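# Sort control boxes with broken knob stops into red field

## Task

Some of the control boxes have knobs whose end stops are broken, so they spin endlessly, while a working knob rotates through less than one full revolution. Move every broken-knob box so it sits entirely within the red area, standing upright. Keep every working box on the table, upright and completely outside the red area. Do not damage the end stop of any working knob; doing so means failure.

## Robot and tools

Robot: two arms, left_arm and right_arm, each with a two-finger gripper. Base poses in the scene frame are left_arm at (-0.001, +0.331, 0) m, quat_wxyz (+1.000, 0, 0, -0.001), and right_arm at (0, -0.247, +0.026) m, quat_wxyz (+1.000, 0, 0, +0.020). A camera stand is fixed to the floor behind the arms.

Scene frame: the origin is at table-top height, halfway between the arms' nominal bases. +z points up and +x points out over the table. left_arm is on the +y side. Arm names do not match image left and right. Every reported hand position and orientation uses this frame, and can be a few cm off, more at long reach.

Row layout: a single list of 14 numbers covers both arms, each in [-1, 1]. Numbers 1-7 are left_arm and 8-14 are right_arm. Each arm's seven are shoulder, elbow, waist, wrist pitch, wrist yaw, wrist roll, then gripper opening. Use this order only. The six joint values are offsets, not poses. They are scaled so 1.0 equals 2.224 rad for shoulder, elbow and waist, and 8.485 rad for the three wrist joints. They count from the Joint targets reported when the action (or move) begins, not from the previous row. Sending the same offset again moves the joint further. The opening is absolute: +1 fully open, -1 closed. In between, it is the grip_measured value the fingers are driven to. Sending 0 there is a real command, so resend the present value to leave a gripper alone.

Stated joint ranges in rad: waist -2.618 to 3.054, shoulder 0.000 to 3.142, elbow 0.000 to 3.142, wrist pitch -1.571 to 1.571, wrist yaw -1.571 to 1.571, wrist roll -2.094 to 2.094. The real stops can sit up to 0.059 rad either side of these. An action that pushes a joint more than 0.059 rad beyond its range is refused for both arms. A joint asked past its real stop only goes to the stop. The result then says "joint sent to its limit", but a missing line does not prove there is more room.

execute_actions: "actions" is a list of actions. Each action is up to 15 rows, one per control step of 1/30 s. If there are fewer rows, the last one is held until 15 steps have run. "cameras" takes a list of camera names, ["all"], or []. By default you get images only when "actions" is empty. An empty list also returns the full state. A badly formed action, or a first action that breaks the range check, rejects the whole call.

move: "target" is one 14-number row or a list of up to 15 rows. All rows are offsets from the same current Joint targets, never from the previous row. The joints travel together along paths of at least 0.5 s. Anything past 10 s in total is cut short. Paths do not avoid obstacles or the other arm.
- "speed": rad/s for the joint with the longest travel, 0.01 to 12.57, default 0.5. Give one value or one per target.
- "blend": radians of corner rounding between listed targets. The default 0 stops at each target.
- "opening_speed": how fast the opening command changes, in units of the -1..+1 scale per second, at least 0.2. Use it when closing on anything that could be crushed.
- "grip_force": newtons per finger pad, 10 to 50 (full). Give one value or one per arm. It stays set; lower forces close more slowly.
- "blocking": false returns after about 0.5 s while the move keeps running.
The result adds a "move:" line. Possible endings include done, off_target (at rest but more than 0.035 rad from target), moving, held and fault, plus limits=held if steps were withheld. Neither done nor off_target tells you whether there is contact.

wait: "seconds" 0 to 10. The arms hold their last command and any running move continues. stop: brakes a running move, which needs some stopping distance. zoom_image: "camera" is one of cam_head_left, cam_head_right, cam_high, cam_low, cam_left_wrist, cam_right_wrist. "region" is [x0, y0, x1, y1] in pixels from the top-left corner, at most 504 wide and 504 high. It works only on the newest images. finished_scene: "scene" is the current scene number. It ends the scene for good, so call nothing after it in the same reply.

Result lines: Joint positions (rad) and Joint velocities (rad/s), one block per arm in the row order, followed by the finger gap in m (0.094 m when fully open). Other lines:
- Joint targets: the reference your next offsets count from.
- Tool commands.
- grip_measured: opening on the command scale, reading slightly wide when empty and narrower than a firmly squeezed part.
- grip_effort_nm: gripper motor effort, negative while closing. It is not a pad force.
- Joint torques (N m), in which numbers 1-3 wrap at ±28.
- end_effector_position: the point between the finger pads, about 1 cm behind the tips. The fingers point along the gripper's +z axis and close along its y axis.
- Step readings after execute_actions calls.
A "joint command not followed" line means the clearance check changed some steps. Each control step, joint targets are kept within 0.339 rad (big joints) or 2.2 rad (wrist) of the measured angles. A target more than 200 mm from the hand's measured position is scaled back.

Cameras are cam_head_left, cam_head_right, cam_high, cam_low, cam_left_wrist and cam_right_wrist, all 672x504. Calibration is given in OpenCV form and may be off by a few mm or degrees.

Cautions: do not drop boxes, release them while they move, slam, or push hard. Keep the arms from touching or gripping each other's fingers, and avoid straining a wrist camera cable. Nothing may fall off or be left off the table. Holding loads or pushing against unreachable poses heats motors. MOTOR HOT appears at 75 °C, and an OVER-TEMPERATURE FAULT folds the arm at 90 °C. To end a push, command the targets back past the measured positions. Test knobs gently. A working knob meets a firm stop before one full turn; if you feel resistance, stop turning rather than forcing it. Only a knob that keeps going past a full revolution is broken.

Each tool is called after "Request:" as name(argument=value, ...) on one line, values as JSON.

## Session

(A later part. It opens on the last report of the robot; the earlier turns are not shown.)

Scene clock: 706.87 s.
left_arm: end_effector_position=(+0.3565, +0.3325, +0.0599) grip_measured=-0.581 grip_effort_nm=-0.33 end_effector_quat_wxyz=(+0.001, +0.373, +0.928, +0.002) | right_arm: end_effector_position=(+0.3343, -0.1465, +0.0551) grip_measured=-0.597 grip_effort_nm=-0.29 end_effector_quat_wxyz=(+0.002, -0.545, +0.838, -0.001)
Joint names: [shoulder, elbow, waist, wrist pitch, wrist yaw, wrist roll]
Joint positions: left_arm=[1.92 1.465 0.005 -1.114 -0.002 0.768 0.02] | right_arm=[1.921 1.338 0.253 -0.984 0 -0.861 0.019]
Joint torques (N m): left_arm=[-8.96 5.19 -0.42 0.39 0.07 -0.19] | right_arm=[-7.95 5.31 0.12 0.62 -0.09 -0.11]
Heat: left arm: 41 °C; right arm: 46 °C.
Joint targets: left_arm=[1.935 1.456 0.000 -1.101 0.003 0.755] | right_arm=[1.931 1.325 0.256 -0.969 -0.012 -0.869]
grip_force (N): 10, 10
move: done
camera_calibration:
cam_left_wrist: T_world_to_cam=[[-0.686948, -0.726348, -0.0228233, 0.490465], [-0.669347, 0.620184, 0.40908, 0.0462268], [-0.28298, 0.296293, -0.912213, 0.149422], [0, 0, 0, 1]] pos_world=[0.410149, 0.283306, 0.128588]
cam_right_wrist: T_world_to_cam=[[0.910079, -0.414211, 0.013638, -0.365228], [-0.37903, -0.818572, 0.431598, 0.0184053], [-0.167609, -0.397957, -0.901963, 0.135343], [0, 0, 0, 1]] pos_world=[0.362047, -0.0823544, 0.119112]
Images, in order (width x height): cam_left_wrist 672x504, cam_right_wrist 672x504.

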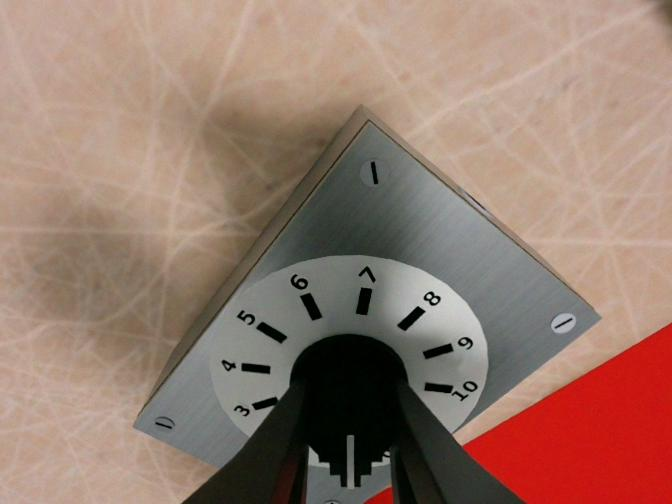

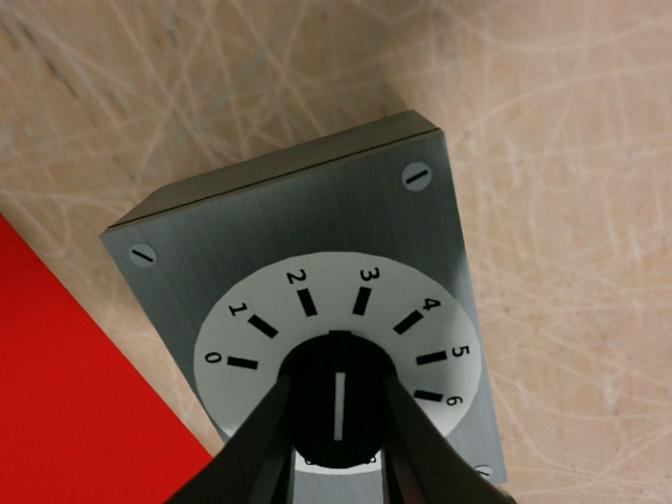

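Request:
move(target=[0, 0, 0, 0, 0, -0.0471, -0.7, 0, 0, 0, 0, 0, -0.0943, -0.7], speed=0.6, cameras=["cam_left_wrist", "cam_right_wrist"])

Scene clock: 719.20 s.
left_arm: end_effector_position=(+0.3564, +0.3318, +0.0599) grip_measured=-0.581 grip_effort_nm=-0.33 end_effector_quat_wxyz=(+0.001, +0.182, +0.983, -0.001) | right_arm: end_effector_position=(+0.3343, -0.1465, +0.0551) grip_measured=-0.598 grip_effort_nm=-0.28 end_effector_quat_wxyz=(-0.002, +0.828, -0.560, +0.001)
Joint names: [shoulder, elbow, waist, wrist pitch, wrist yaw, wrist roll]
Joint positions: left_arm=[1.92 1.465 0.005 -1.115 0.001 0.369 0.02] | right_arm=[1.921 1.338 0.253 -0.984 0 -1.66 0.019]
Joint torques (N m): left_arm=[-8.98 5.22 -0.42 0.41 0.02 -0.19] | right_arm=[-7.95 5.18 0.2 0.56 -0.1 -0.13]
Heat: left arm: 41 °C; right arm: 45 °C.
Joint targets: left_arm=[1.935 1.456 0.000 -1.101 0.003 0.356] | right_arm=[1.931 1.325 0.256 -0.969 -0.012 -1.669]
grip_force (N): 10, 10
move: done
camera_calibration:
cam_left_wrist: T_world_to_cam=[[-0.350738, -0.936287, -0.0187076, 0.439378], [-0.857866, 0.313221, 0.40738, 0.215614], [-0.375565, 0.158932, -0.913067, 0.22825], [0, 0, 0, 1]] pos_world=[0.424798, 0.307573, 0.128791]
cam_right_wrist: T_world_to_cam=[[0.931329, 0.363865, 0.0151234, -0.25837], [0.321585, -0.84118, 0.43474, -0.21934], [0.170908, -0.400022, -0.900429, 0.0218215], [0, 0, 0, 1]] pos_world=[0.307434, -0.0817636, 0.118912]
Images, in order (width x height): cam_left_wrist 672x504, cam_right_wrist 672x504.

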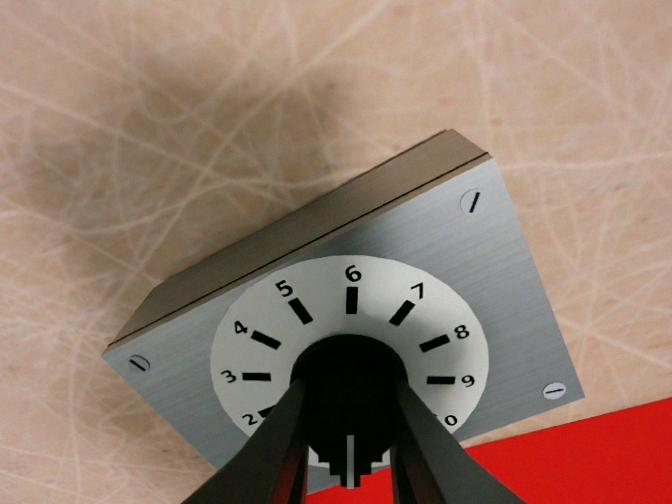

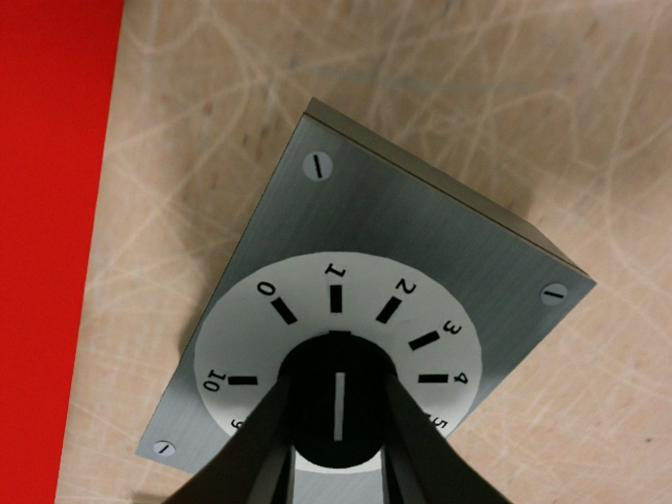

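Request:
move(target=[0, 0, 0, 0, 0, -0.0236, -0.7, 0, 0, 0, 0, 0, -0.0353, -0.7], speed=0.4, cameras=["cam_left_wrist", "cam_right_wrist"])

Scene clock: 727.83 s.
left_arm: end_effector_position=(+0.3563, +0.3315, +0.0599) grip_measured=-0.582 grip_effort_nm=-0.33 end_effector_quat_wxyz=(+0.001, +0.083, +0.997, -0.001) | right_arm: end_effector_position=(+0.3343, -0.1465, +0.0551) grip_measured=-0.598 grip_effort_nm=-0.28 end_effector_quat_wxyz=(-0.002, +0.903, -0.430, +0.002)
Joint names: [shoulder, elbow, waist, wrist pitch, wrist yaw, wrist roll]
Joint positions: left_arm=[1.92 1.465 0.005 -1.115 0.003 0.169 0.02] | right_arm=[1.921 1.338 0.253 -0.984 0 -1.96 0.019]
Joint torques (N m): left_arm=[-8.98 5.22 -0.43 0.42 0 -0.18] | right_arm=[-7.87 5.15 0.2 0.53 -0.1 -0.12]
Heat: left arm: 41 °C; right arm: 45 °C.
Joint targets: left_arm=[1.935 1.456 0.000 -1.101 0.003 0.155] | right_arm=[1.931 1.325 0.256 -0.969 -0.012 -1.969]
grip_force (N): 10, 10
move: done
camera_calibration:
cam_left_wrist: T_world_to_cam=[[-0.158243, -0.987257, -0.016816, 0.387306], [-0.902695, 0.137746, 0.407638, 0.289759], [-0.400127, 0.0796857, -0.912989, 0.263195], [0, 0, 0, 1]] pos_world=[0.428164, 0.321484, 0.128691]
cam_right_wrist: T_world_to_cam=[[0.782519, 0.622451, 0.0148288, -0.170773], [0.555164, -0.708316, 0.435984, -0.278017], [0.281882, -0.332933, -0.899832, -0.00547912], [0, 0, 0, 1]] pos_world=[0.289523, -0.0924506, 0.118813]
Images, in order (width x height): cam_left_wrist 672x504, cam_right_wrist 672x504.

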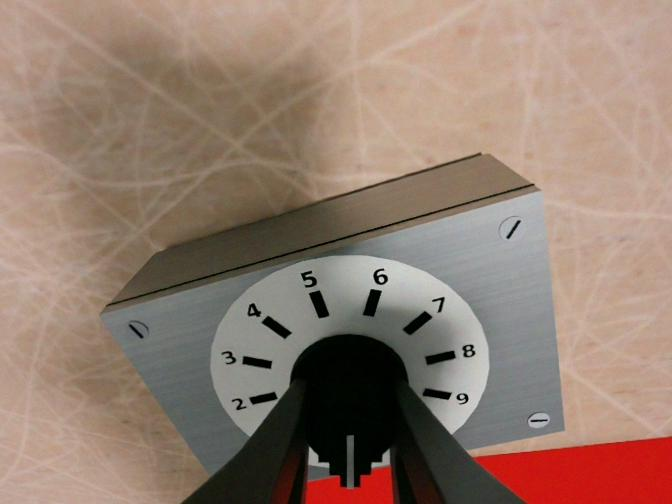

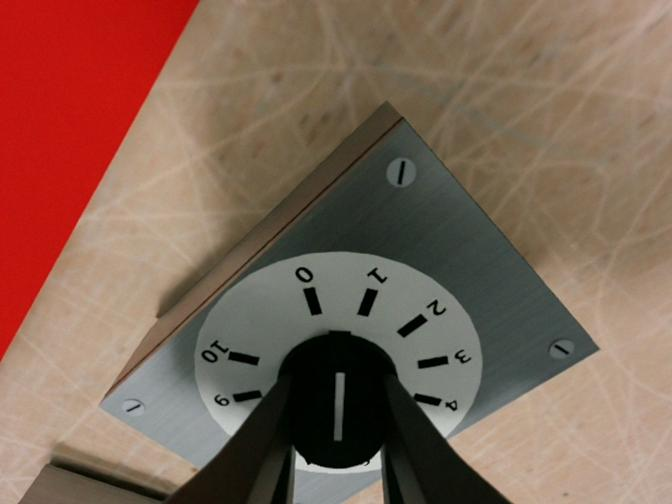

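Request:
move(target=[[0, 0, 0, 0, 0, 0, -0.7, 0, 0, 0, 0, 0, 0, 0.1], [0, 0, 0, 0, 0, -0.0471, -0.7, 0, 0, 0, 0, 0, 0.3702, 0.1], [0, 0, 0, 0, 0, -0.0471, -0.7, 0, 0, 0, 0, 0, 0.3702, -0.7]], speed=1.2, cameras=["cam_left_wrist", "cam_right_wrist"])

Scene clock: 754.20 s.
left_arm: end_effector_position=(+0.3563, +0.3310, +0.0599) grip_measured=-0.582 grip_effort_nm=-0.33 end_effector_quat_wxyz=(+0.000, -0.116, +0.993, -0.003) | right_arm: end_effector_position=(+0.3349, -0.1463, +0.0551) grip_measured=-0.320 grip_effort_nm=-0.16 end_effector_quat_wxyz=(+0.003, +0.423, +0.906, +0.003)
Joint names: [shoulder, elbow, waist, wrist pitch, wrist yaw, wrist roll]
Joint positions: left_arm=[1.92 1.465 0.005 -1.115 0.006 -0.23 0.02] | right_arm=[1.921 1.338 0.253 -0.981 0 1.165 0.032]
Joint velocities: left_arm=[within noise] | right_arm=[-0.002 0.002 -0.022 0.007 -0.007 0.051 -0.005]
Joint torques (N m): left_arm=[-8.98 5.2 -0.42 0.42 -0.05 -0.2] | right_arm=[-7.92 5.19 0.12 0.56 0.03 0.05]
Heat: left arm: 41 °C; right arm: 45 °C.
Joint targets: left_arm=[1.935 1.456 0.000 -1.101 0.003 -0.245] | right_arm=[1.931 1.325 0.256 -0.969 -0.012 1.172]
grip_force (N): 10, 10
move: moving (right_arm; no rest 5 s after target 3's new numbers were sent)
camera_calibration:
cam_left_wrist: T_world_to_cam=[[0.238131, -0.97114, -0.0134678, 0.240101], [-0.88478, -0.222632, 0.40939, 0.402614], [-0.400573, -0.0855723, -0.91226, 0.31809], [0, 0, 0, 1]] pos_world=[0.426467, 0.350026, 0.128589]
cam_right_wrist: T_world_to_cam=[[-0.771982, -0.635636, 0.00329321, 0.165757], [-0.572049, 0.696995, 0.432386, 0.305148], [-0.277136, 0.33191, -0.901682, 0.279046], [0, 0, 0, 1]] pos_world=[0.379855, -0.199943, 0.119123]
Images, in order (width x height): cam_left_wrist 672x504, cam_right_wrist 672x504.

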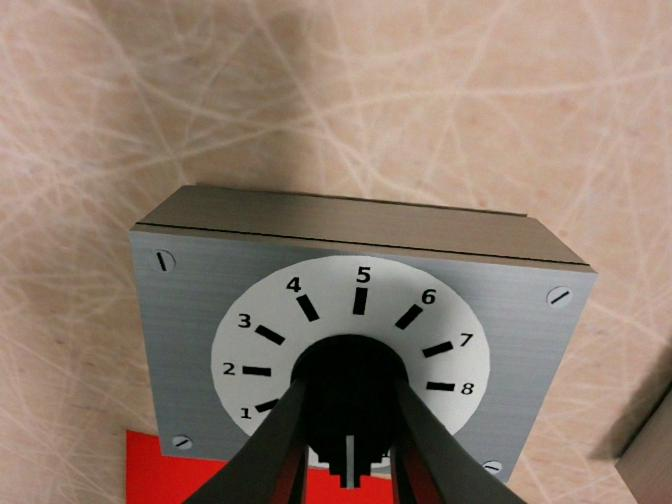

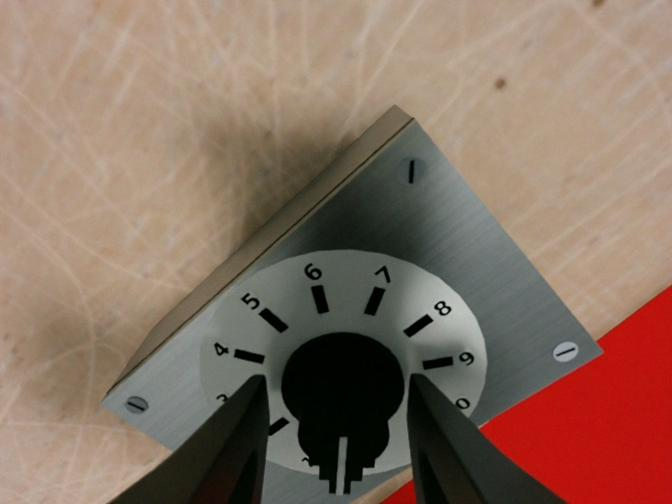

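Request:
move(target=[0, 0, 0, 0, 0, -0.0943, -0.7, 0, 0, 0, 0, 0, 0, -0.7], speed=0.5, cameras=["cam_left_wrist", "cam_right_wrist"])

Scene clock: 764.63 s.
left_arm: end_effector_position=(+0.3571, +0.3306, +0.0599) grip_measured=-0.582 grip_effort_nm=-0.33 end_effector_quat_wxyz=(+0.000, -0.493, +0.870, -0.005) | right_arm: end_effector_position=(+0.3345, -0.1465, +0.0551) grip_measured=-0.598 grip_effort_nm=-0.29 end_effector_quat_wxyz=(+0.002, +0.423, +0.906, +0.002)
Joint names: [shoulder, elbow, waist, wrist pitch, wrist yaw, wrist roll]
Joint positions: left_arm=[1.92 1.465 0.005 -1.112 0.008 -1.028 0.02] | right_arm=[1.921 1.338 0.253 -0.983 0 1.165 0.019]
Joint torques (N m): left_arm=[-8.95 5.19 -0.43 0.37 -0.11 -0.21] | right_arm=[-7.91 5.18 0.16 0.57 0.02 0.07]
Heat: left arm: 41 °C; right arm: 45 °C.
Joint targets: left_arm=[1.935 1.456 0.000 -1.101 0.003 -1.045] | right_arm=[1.931 1.325 0.256 -0.969 -0.012 1.172]
grip_force (N): 10, 10
move: done
camera_calibration:
cam_left_wrist: T_world_to_cam=[[0.86155, -0.507547, -0.0112582, -0.136592], [-0.458139, -0.786853, 0.413485, 0.437178], [-0.218722, -0.351081, -0.910441, 0.341141], [0, 0, 0, 1]] pos_world=[0.392584, 0.394436, 0.128284]
cam_right_wrist: T_world_to_cam=[[-0.771936, -0.635681, 0.0049827, 0.165236], [-0.571333, 0.697189, 0.43302, 0.304782], [-0.278736, 0.331417, -0.901371, 0.279376], [0, 0, 0, 1]] pos_world=[0.379555, -0.200043, 0.119021]
Images, in order (width x height): cam_left_wrist 672x504, cam_right_wrist 672x504.

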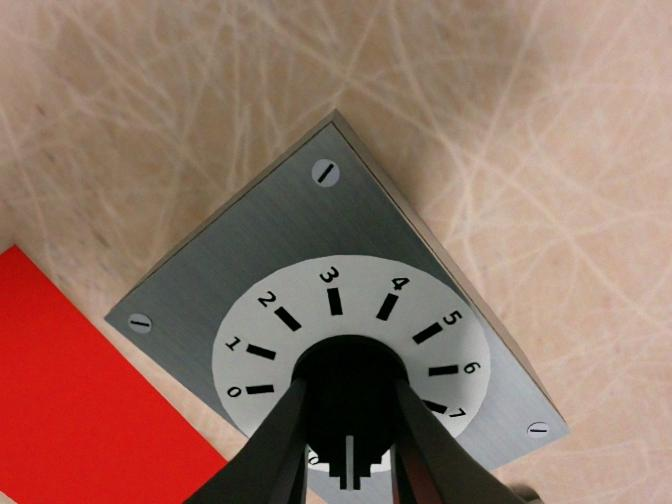

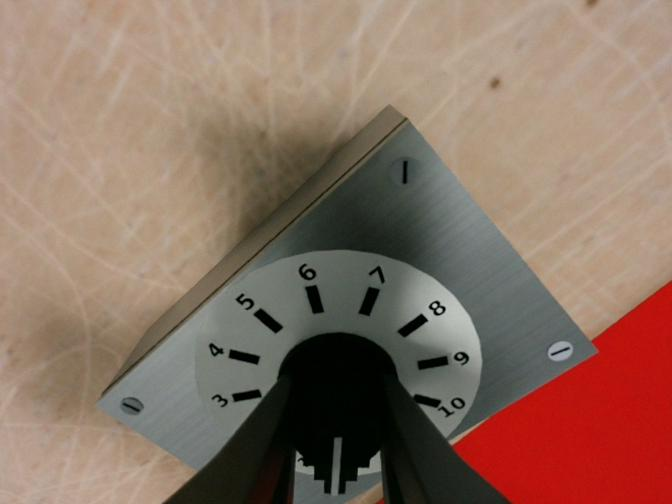

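Request:
move(target=[0, 0, 0, 0, 0, 0, -0.7, 0, 0, 0, 0, 0, -0.0236, -0.7], speed=0.4, cameras=["cam_right_wrist"])

Request:
move(target=[0, 0, 0, 0, 0, 0, -0.7, 0, 0, 0, 0, 0, -0.0177, -0.7], speed=0.3, cameras=["cam_right_wrist"])

Scene clock: 776.77 s.
left_arm: end_effector_position=(+0.3571, +0.3306, +0.0599) grip_measured=-0.582 grip_effort_nm=-0.33 end_effector_quat_wxyz=(+0.000, -0.493, +0.870, -0.005) | right_arm: end_effector_position=(+0.3345, -0.1465, +0.0551) grip_measured=-0.598 grip_effort_nm=-0.28 end_effector_quat_wxyz=(+0.002, +0.337, +0.941, +0.002)
Joint names: [shoulder, elbow, waist, wrist pitch, wrist yaw, wrist roll]
Joint positions: left_arm=[1.92 1.465 0.005 -1.112 0.008 -1.029 0.02] | right_arm=[1.921 1.338 0.253 -0.983 0 0.98 0.019]
Joint torques (N m): left_arm=[-8.95 5.19 -0.42 0.37 -0.11 -0.22] | right_arm=[-7.9 5.27 0.24 0.58 0.02 -0.1]
Heat: left arm: 41 °C; right arm: 45 °C.
Joint targets: left_arm=[1.935 1.456 0.000 -1.101 0.003 -1.044] | right_arm=[1.931 1.325 0.256 -0.969 -0.012 0.972]
grip_force (N): 10, 10
move: done
camera_calibration:
cam_right_wrist: T_world_to_cam=[[-0.641829, -0.766829, 0.00537315, 0.102451], [-0.690009, 0.58056, 0.432246, 0.327373], [-0.334579, 0.273721, -0.90174, 0.289637], [0, 0, 0, 1]] pos_world=[0.388553, -0.190777, 0.119121]
Images, in order (width x height): cam_right_wrist 672x504.

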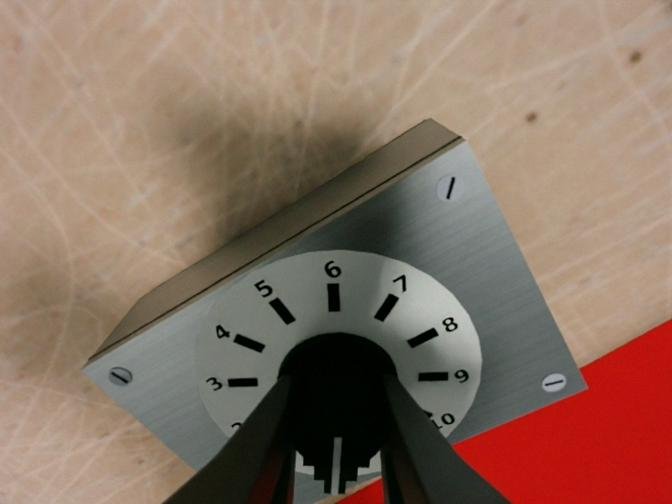

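Scene clock: 777.93 s.
left_arm: end_effector_position=(+0.3571, +0.3306, +0.0599) grip_measured=-0.582 grip_effort_nm=-0.33 end_effector_quat_wxyz=(+0.000, -0.493, +0.870, -0.005) | right_arm: end_effector_position=(+0.3345, -0.1465, +0.0551) grip_measured=-0.598 grip_effort_nm=-0.29 end_effector_quat_wxyz=(+0.002, +0.268, +0.963, +0.002)
Joint names: [shoulder, elbow, waist, wrist pitch, wrist yaw, wrist roll]
Joint positions: left_arm=[1.92 1.465 0.005 -1.112 0.008 -1.029 0.02] | right_arm=[1.921 1.338 0.253 -0.983 0 0.836 0.019]
Joint torques (N m): left_arm=[-8.95 5.2 -0.42 0.37 -0.11 -0.22] | right_arm=[-7.9 5.24 0.18 0.62 0.02 -0.16]
Heat: left arm: 41 °C; right arm: 45 °C.
Joint targets: left_arm=[1.935 1.456 0.000 -1.101 0.003 -1.044] | right_arm=[1.931 1.325 0.256 -0.969 -0.012 0.822]
grip_force (N): 10, 10
move: done
camera_calibration:
cam_right_wrist: T_world_to_cam=[[-0.525012, -0.851074, 0.00588591, 0.051077], [-0.766409, 0.475768, 0.431581, 0.337615], [-0.370108, 0.222074, -0.902055, 0.294027], [0, 0, 0, 1]] pos_world=[0.394389, -0.182452, 0.11922]
Images, in order (width x height): cam_right_wrist 672x504.

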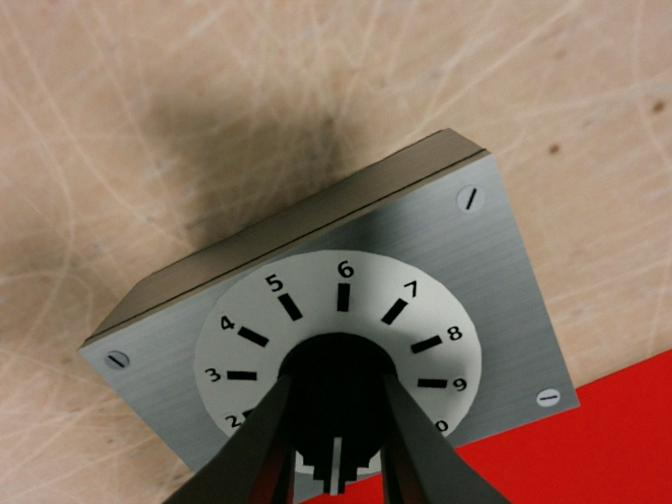

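Request:
execute_actions(actions=[])

Request:
zoom_image(camera="cam_high", region=[130, 220, 330, 400])

Request:
zoom_image(camera="cam_high", region=[360, 220, 560, 400])

Scene clock: 827.57 s.
left_arm: end_effector_position=(+0.3571, +0.3306, +0.0599) grip_measured=-0.582 grip_effort_nm=-0.33 end_effector_quat_wxyz=(+0.000, -0.493, +0.870, -0.005) | right_arm: end_effector_position=(+0.3345, -0.1465, +0.0551) grip_measured=-0.598 grip_effort_nm=-0.28 end_effector_quat_wxyz=(+0.002, +0.268, +0.963, +0.002)
Joint names: [shoulder, elbow, waist, wrist pitch, wrist yaw, wrist roll]
Joint positions: left_arm=[1.92 1.465 0.005 -1.112 0.008 -1.029 0.02] | right_arm=[1.921 1.338 0.253 -0.983 0 0.835 0.019]
Joint velocities: within noise
Joint torques (N m): left_arm=[-8.96 5.19 -0.42 0.37 -0.11 -0.21] | right_arm=[-7.91 5.29 0.14 0.58 0 -0.17]
Heat: left arm: 41 °C; right arm: 45 °C.
Joint targets: left_arm=[1.935 1.456 0.000 -1.101 0.003 -1.044] | right_arm=[1.931 1.325 0.256 -0.969 -0.012 0.822]
Tool commands: left_gripper/opening=-0.7 right_gripper/opening=-0.7
grip_force (N): 10, 10
camera_calibration:
cam_left_wrist: T_world_to_cam=[[0.861734, -0.507234, -0.0113289, -0.136728], [-0.457839, -0.787052, 0.413439, 0.437223], [-0.218627, -0.351088, -0.910461, 0.341144], [0, 0, 0, 1]] pos_world=[0.392584, 0.394536, 0.128284]
cam_right_wrist: T_world_to_cam=[[-0.524725, -0.851252, 0.0058789, 0.050932], [-0.766561, 0.475501, 0.431605, 0.337623], [-0.3702, 0.221968, -0.902043, 0.294042], [0, 0, 0, 1]] pos_world=[0.394388, -0.182452, 0.11922]

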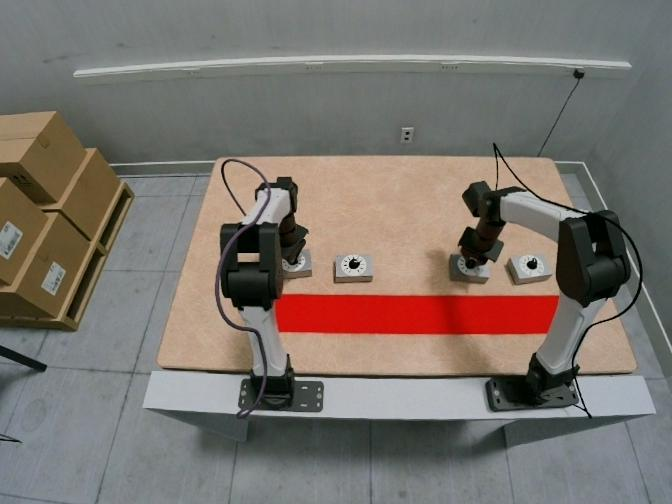

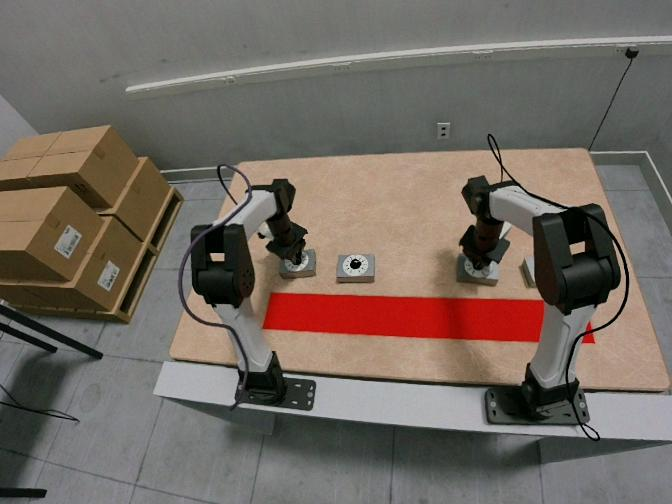

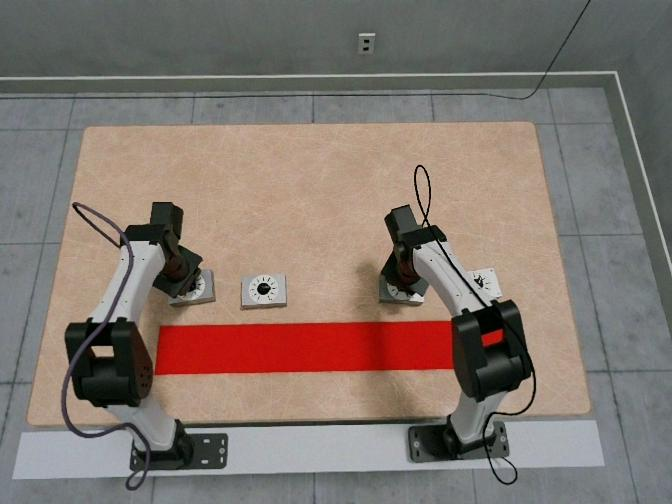

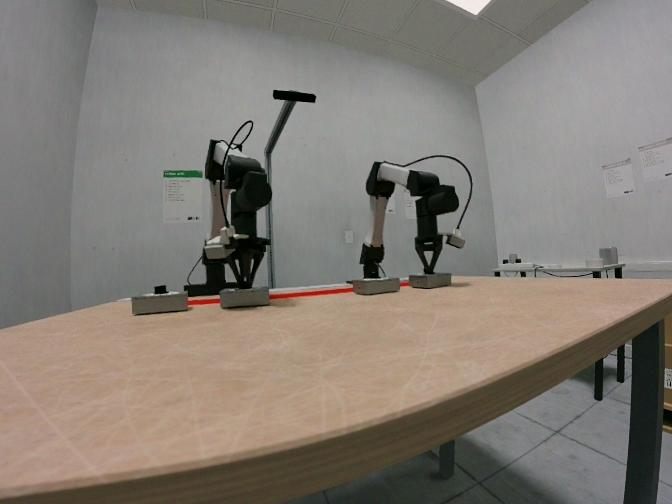

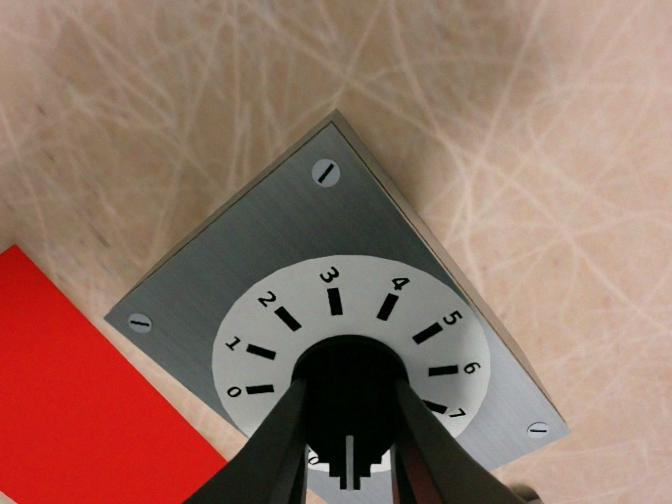

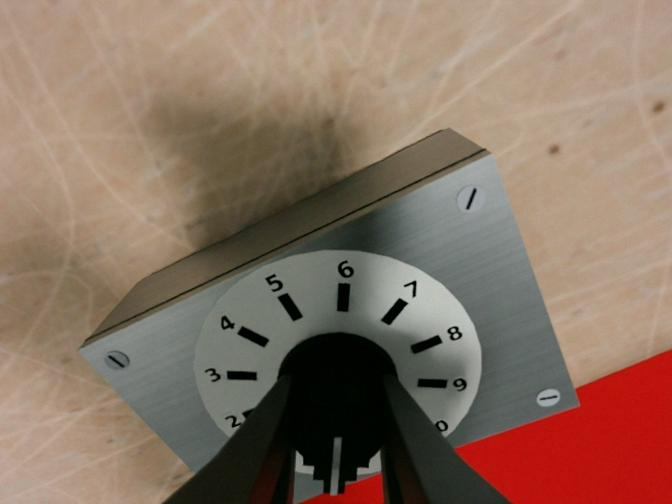

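Scaled by 2.520 from the camera's 672x504 image, which has a finer 960x720 frame.

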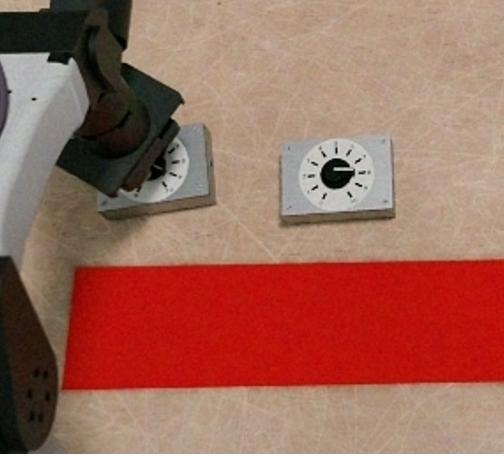

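Scaled by 2.520 from the camera's 672x504 image, which has a finer 960x720 frame.

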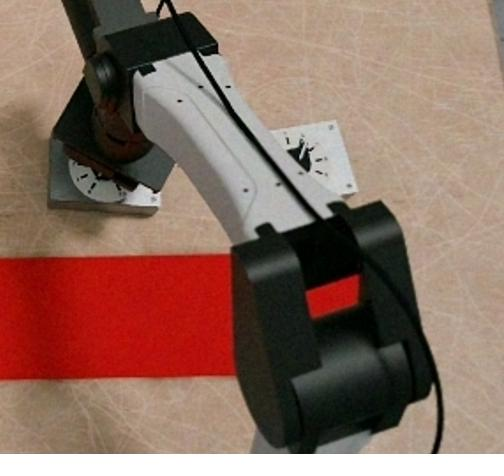

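Request:
move(target=[[0, 0, 0, 0, 0, 0, -0.7, 0, 0, 0, 0, 0, 0, 0.1], [-0.0382, -0.0373, 0, 0.0021, 0, 0, -0.7, -0.0117, 0.0337, 0, -0.0107, 0, 0, 0.1], [-0.0877, -0.0989, 0, 0.0053, 0, 0, -0.7, -0.0234, 0.0674, 0, -0.0213, 0, 0, 0.1]], speed=0.25, blend=[0, 0.02, 0], cameras=["cam_left_wrist", "cam_right_wrist", "cam_low"])

Request:
zoom_image(camera="cam_low", region=[380, 210, 480, 300])

Scene clock: 914.67 s.
left_arm: end_effector_position=(+0.3240, +0.3304, +0.0591) grip_measured=-0.582 grip_effort_nm=-0.33 end_effector_quat_wxyz=(+0.019, -0.495, +0.869, -0.016) | right_arm: end_effector_position=(+0.3334, -0.1468, +0.0883) grip_measured=+0.097 grip_effort_nm=0.17 end_effector_quat_wxyz=(-0.007, +0.265, +0.964, -0.004)
Joint names: [shoulder, elbow, waist, wrist pitch, wrist yaw, wrist roll]
Joint positions: left_arm=[1.759 1.254 0.005 -1.017 0.009 -1.033 0.02] | right_arm=[1.903 1.451 0.253 -1.136 0 0.828 0.052]
Joint torques (N m): left_arm=[-10.36 4.59 -0.42 -0.05 -0.11 -0.17] | right_arm=[-10.84 8.91 0.17 0.26 0 -0.11]
Heat: left arm: 41 °C; right arm: 46 °C.
Joint targets: left_arm=[1.740 1.236 0.000 -1.056 0.004 -1.044] | right_arm=[1.879 1.475 0.256 -1.150 -0.012 0.822]
grip_force (N): 10, 10
move: off_target (left_arm); left_arm: the wrist pitch is farthest, 0.039 rad from its target
camera_calibration:
cam_left_wrist: T_world_to_cam=[[0.863722, -0.503262, 0.0266964, -0.112499], [-0.471897, -0.789025, 0.393387, 0.428699], [-0.176912, -0.352374, -0.918985, 0.320405], [0, 0, 0, 1]] pos_world=[0.356153, 0.39454, 0.128806]
cam_right_wrist: T_world_to_cam=[[-0.51846, -0.854795, 0.0229015, 0.0457428], [-0.760274, 0.473058, 0.445197, 0.318978], [-0.391386, 0.213406, -0.89514, 0.328737], [0, 0, 0, 1]] pos_world=[0.394889, -0.181949, 0.15121]
Images, in order (width x height): cam_low 672x504, cam_left_wrist 672x504, cam_right_wrist 672x504.

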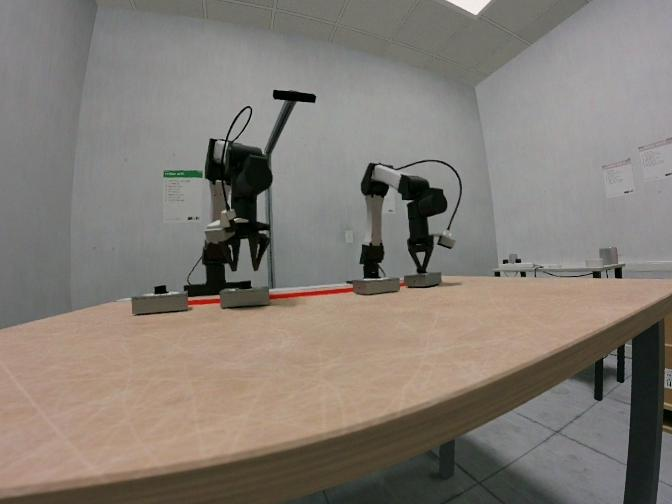

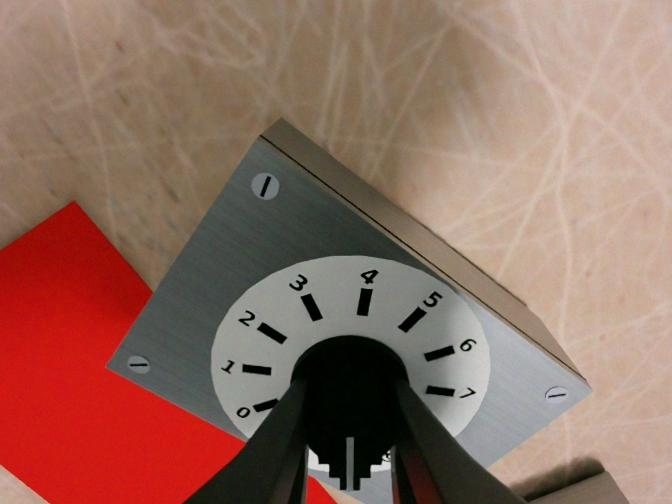

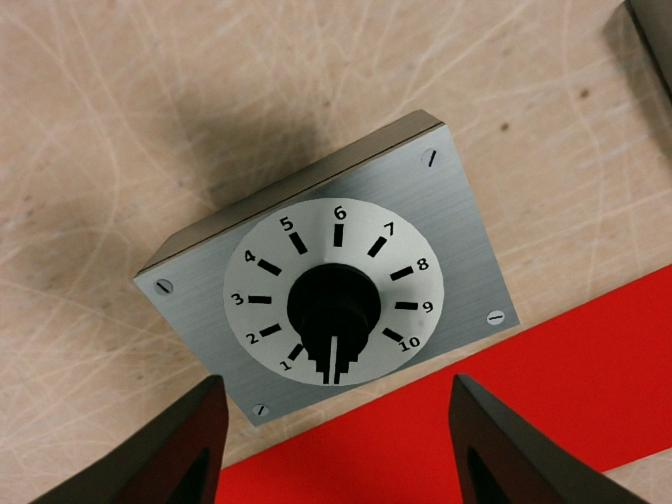

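Scaled by 5.040 from the camera's 672x504 image, which has a finer 960x720 frame.

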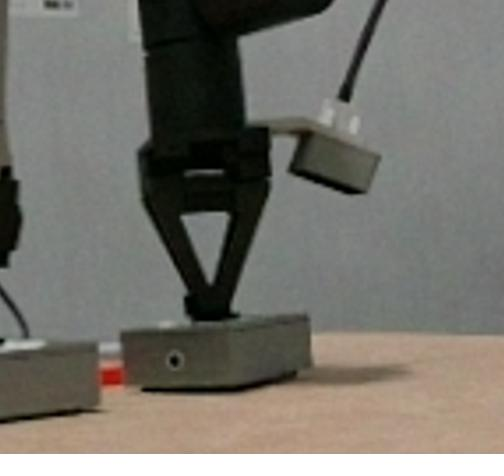

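Request:
move(target=[[0, 0, 0, 0, 0, 0, -0.75, 0, 0, 0, 0, 0, 0, 0.1], [0.0216, 0.0459, 0, -0.0080, 0, 0, -0.75, -0.0175, -0.0157, -0.2388, -0.0015, 0, -0.0969, 0.1]], speed=0.3, grip_force=[30, 10], cameras=["cam_left_wrist", "cam_right_wrist", "cam_low"])

Request:
zoom_image(camera="cam_low", region=[380, 210, 480, 300])

Scene clock: 975.87 s.
left_arm: end_effector_position=(+0.3173, +0.3306, +0.0668) grip_measured=-0.598 grip_effort_nm=-0.70 end_effector_quat_wxyz=(-0.006, -0.495, +0.869, -0.001) | right_arm: end_effector_position=(+0.3371, -0.3271, +0.1000) grip_measured=+0.097 grip_effort_nm=0.17 end_effector_quat_wxyz=(+0.003, +0.120, +0.993, +0.000)
Joint names: [shoulder, elbow, waist, wrist pitch, wrist yaw, wrist roll]
Joint positions: left_arm=[1.779 1.311 0.005 -1.111 0.008 -1.034 0.019] | right_arm=[1.867 1.451 -0.273 -1.149 -0.001 0.007 0.052]
Joint torques (N m): left_arm=[-8.13 8.03 -0.4 0.1 -0.1 -0.16] | right_arm=[-10.96 5.74 -0.32 0.34 -0.01 -0.1]
Heat: left arm: 45 °C; right arm: 53 °C.
Joint targets: left_arm=[1.788 1.339 0.000 -1.124 0.004 -1.044] | right_arm=[1.840 1.440 -0.275 -1.163 -0.011 -0.001]
grip_force (N): 30, 10
move: done
camera_calibration:
cam_left_wrist: T_world_to_cam=[[0.864018, -0.502932, -0.0230432, -0.10378], [-0.448348, -0.789452, 0.419224, 0.413543], [-0.229033, -0.351886, -0.90759, 0.342043], [0, 0, 0, 1]] pos_world=[0.353418, 0.394638, 0.134676]
cam_right_wrist: T_world_to_cam=[[-0.246845, -0.969009, 0.00946329, -0.234331], [-0.873857, 0.226806, 0.430038, 0.361122], [-0.418857, 0.0978833, -0.902761, 0.35147], [0, 0, 0, 1]] pos_world=[0.404941, -0.343376, 0.164215]
Images, in order (width x height): cam_low 672x504, cam_left_wrist 672x504, cam_right_wrist 672x504.

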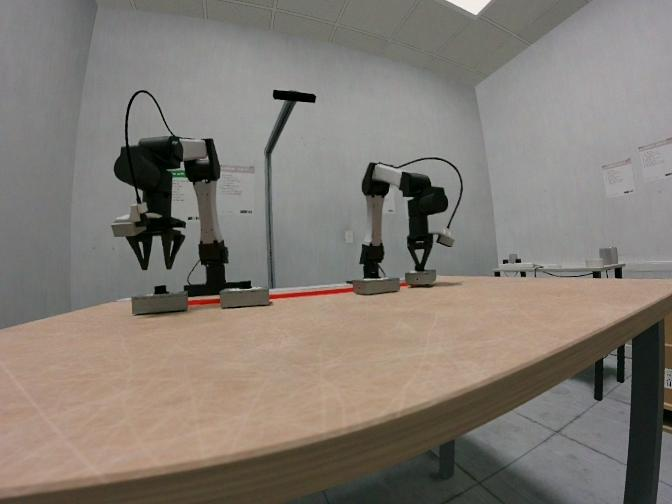

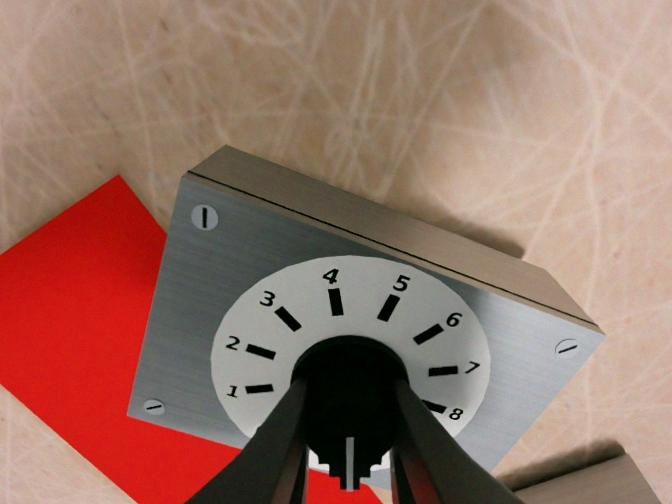

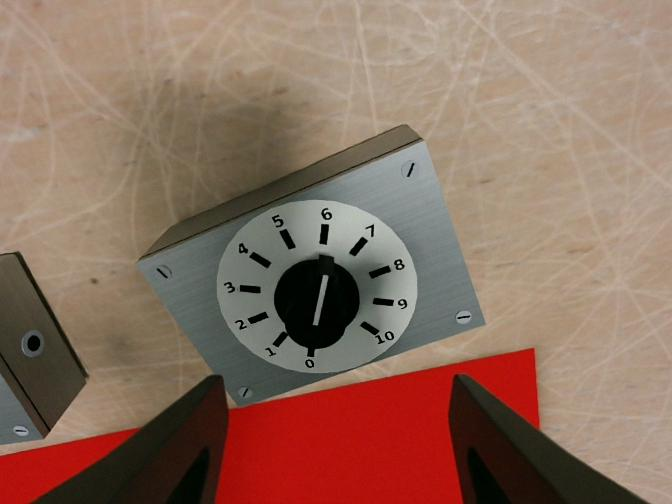

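Scaled by 5.040 from the camera's 672x504 image, which has a finer 960x720 frame.

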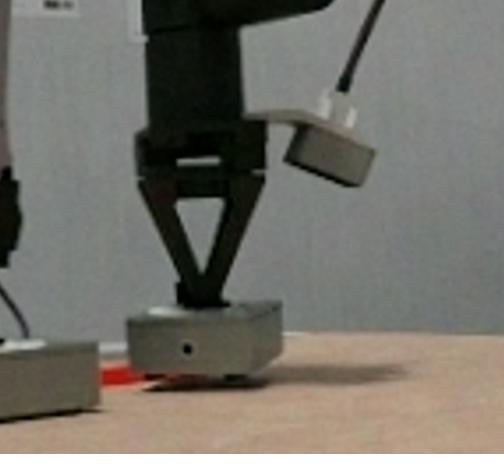

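Request:
move(target=[[0, 0, 0, 0, 0, 0, -0.75, 0, 0, 0, 0, 0, 0, 0.1], [0, 0, 0, 0, 0, 0.0778, -0.75, 0.0315, -0.0629, 0.0076, 0.0232, 0, -0.0513, -0.7]], speed=0.4, grip_force=[30, 20], cameras=["cam_left_wrist", "cam_right_wrist", "cam_low"])

Request:
zoom_image(camera="cam_low", region=[110, 220, 210, 320])

Scene clock: 1026.37 s.
left_arm: end_effector_position=(+0.3172, +0.3306, +0.0668) grip_measured=-0.598 grip_effort_nm=-0.70 end_effector_quat_wxyz=(-0.005, -0.200, +0.980, -0.003) | right_arm: end_effector_position=(+0.3350, -0.3223, +0.0558) grip_measured=-0.556 grip_effort_nm=-0.44 end_effector_quat_wxyz=(+0.003, -0.103, +0.995, +0.002)
Joint names: [shoulder, elbow, waist, wrist pitch, wrist yaw, wrist roll]
Joint positions: left_arm=[1.779 1.311 0.005 -1.112 0.008 -0.4 0.019] | right_arm=[1.9 1.313 -0.262 -0.98 -0.005 -0.429 0.021]
Joint torques (N m): left_arm=[-8.14 8.06 -0.42 0.12 -0.08 0.1] | right_arm=[-7.71 5.22 0.29 0.64 -0.01 -0.11]
Heat: left arm: 42 °C; right arm: 57 °C.
Joint targets: left_arm=[1.788 1.339 0.000 -1.124 0.004 -0.384] | right_arm=[1.910 1.300 -0.258 -0.966 -0.011 -0.436]
grip_force (N): 30, 20
move: done
camera_calibration:
cam_left_wrist: T_world_to_cam=[[0.398263, -0.917131, -0.0160533, 0.180524], [-0.829743, -0.367666, 0.419939, 0.394868], [-0.391041, -0.153926, -0.90741, 0.327854], [0, 0, 0, 1]] pos_world=[0.383947, 0.361209, 0.134576]
cam_right_wrist: T_world_to_cam=[[0.195241, -0.980729, 0.00723944, -0.381453], [-0.886102, -0.173229, 0.429901, 0.252345], [-0.420362, -0.090349, -0.902847, 0.25003], [0, 0, 0, 1]] pos_world=[0.403182, -0.307799, 0.120017]
Images, in order (width x height): cam_low 672x504, cam_left_wrist 672x504, cam_right_wrist 672x504.

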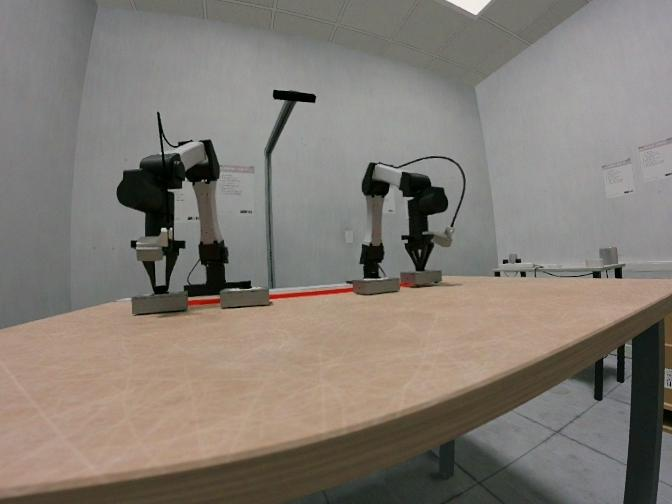

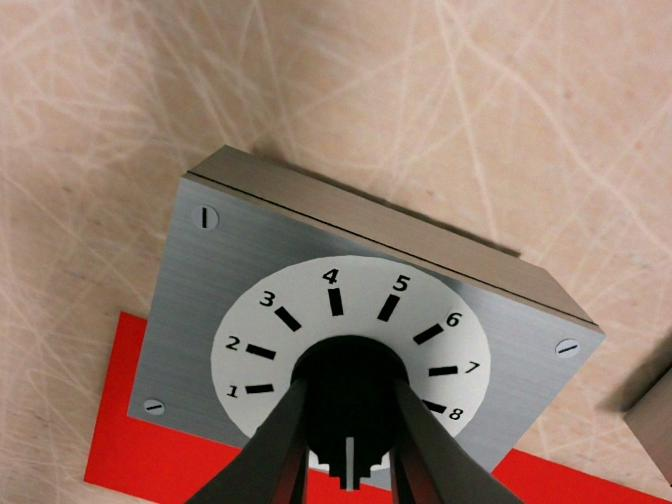

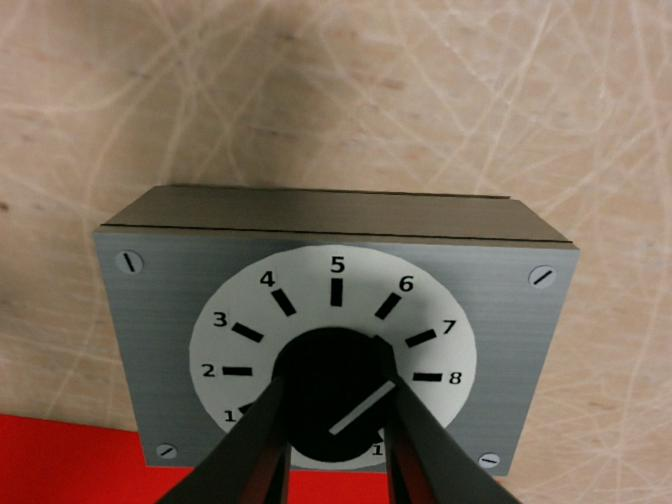

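Scaled by 5.040 from the camera's 672x504 image, which has a finer 960x720 frame.

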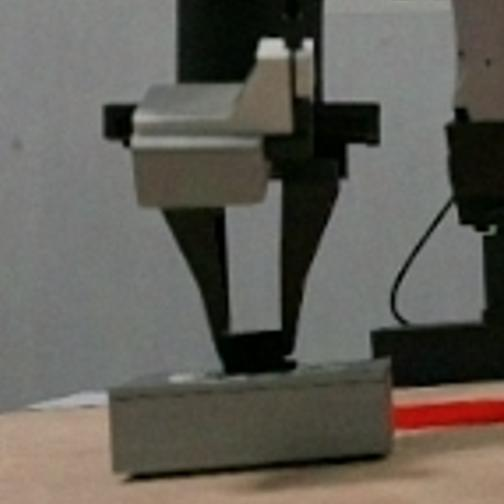

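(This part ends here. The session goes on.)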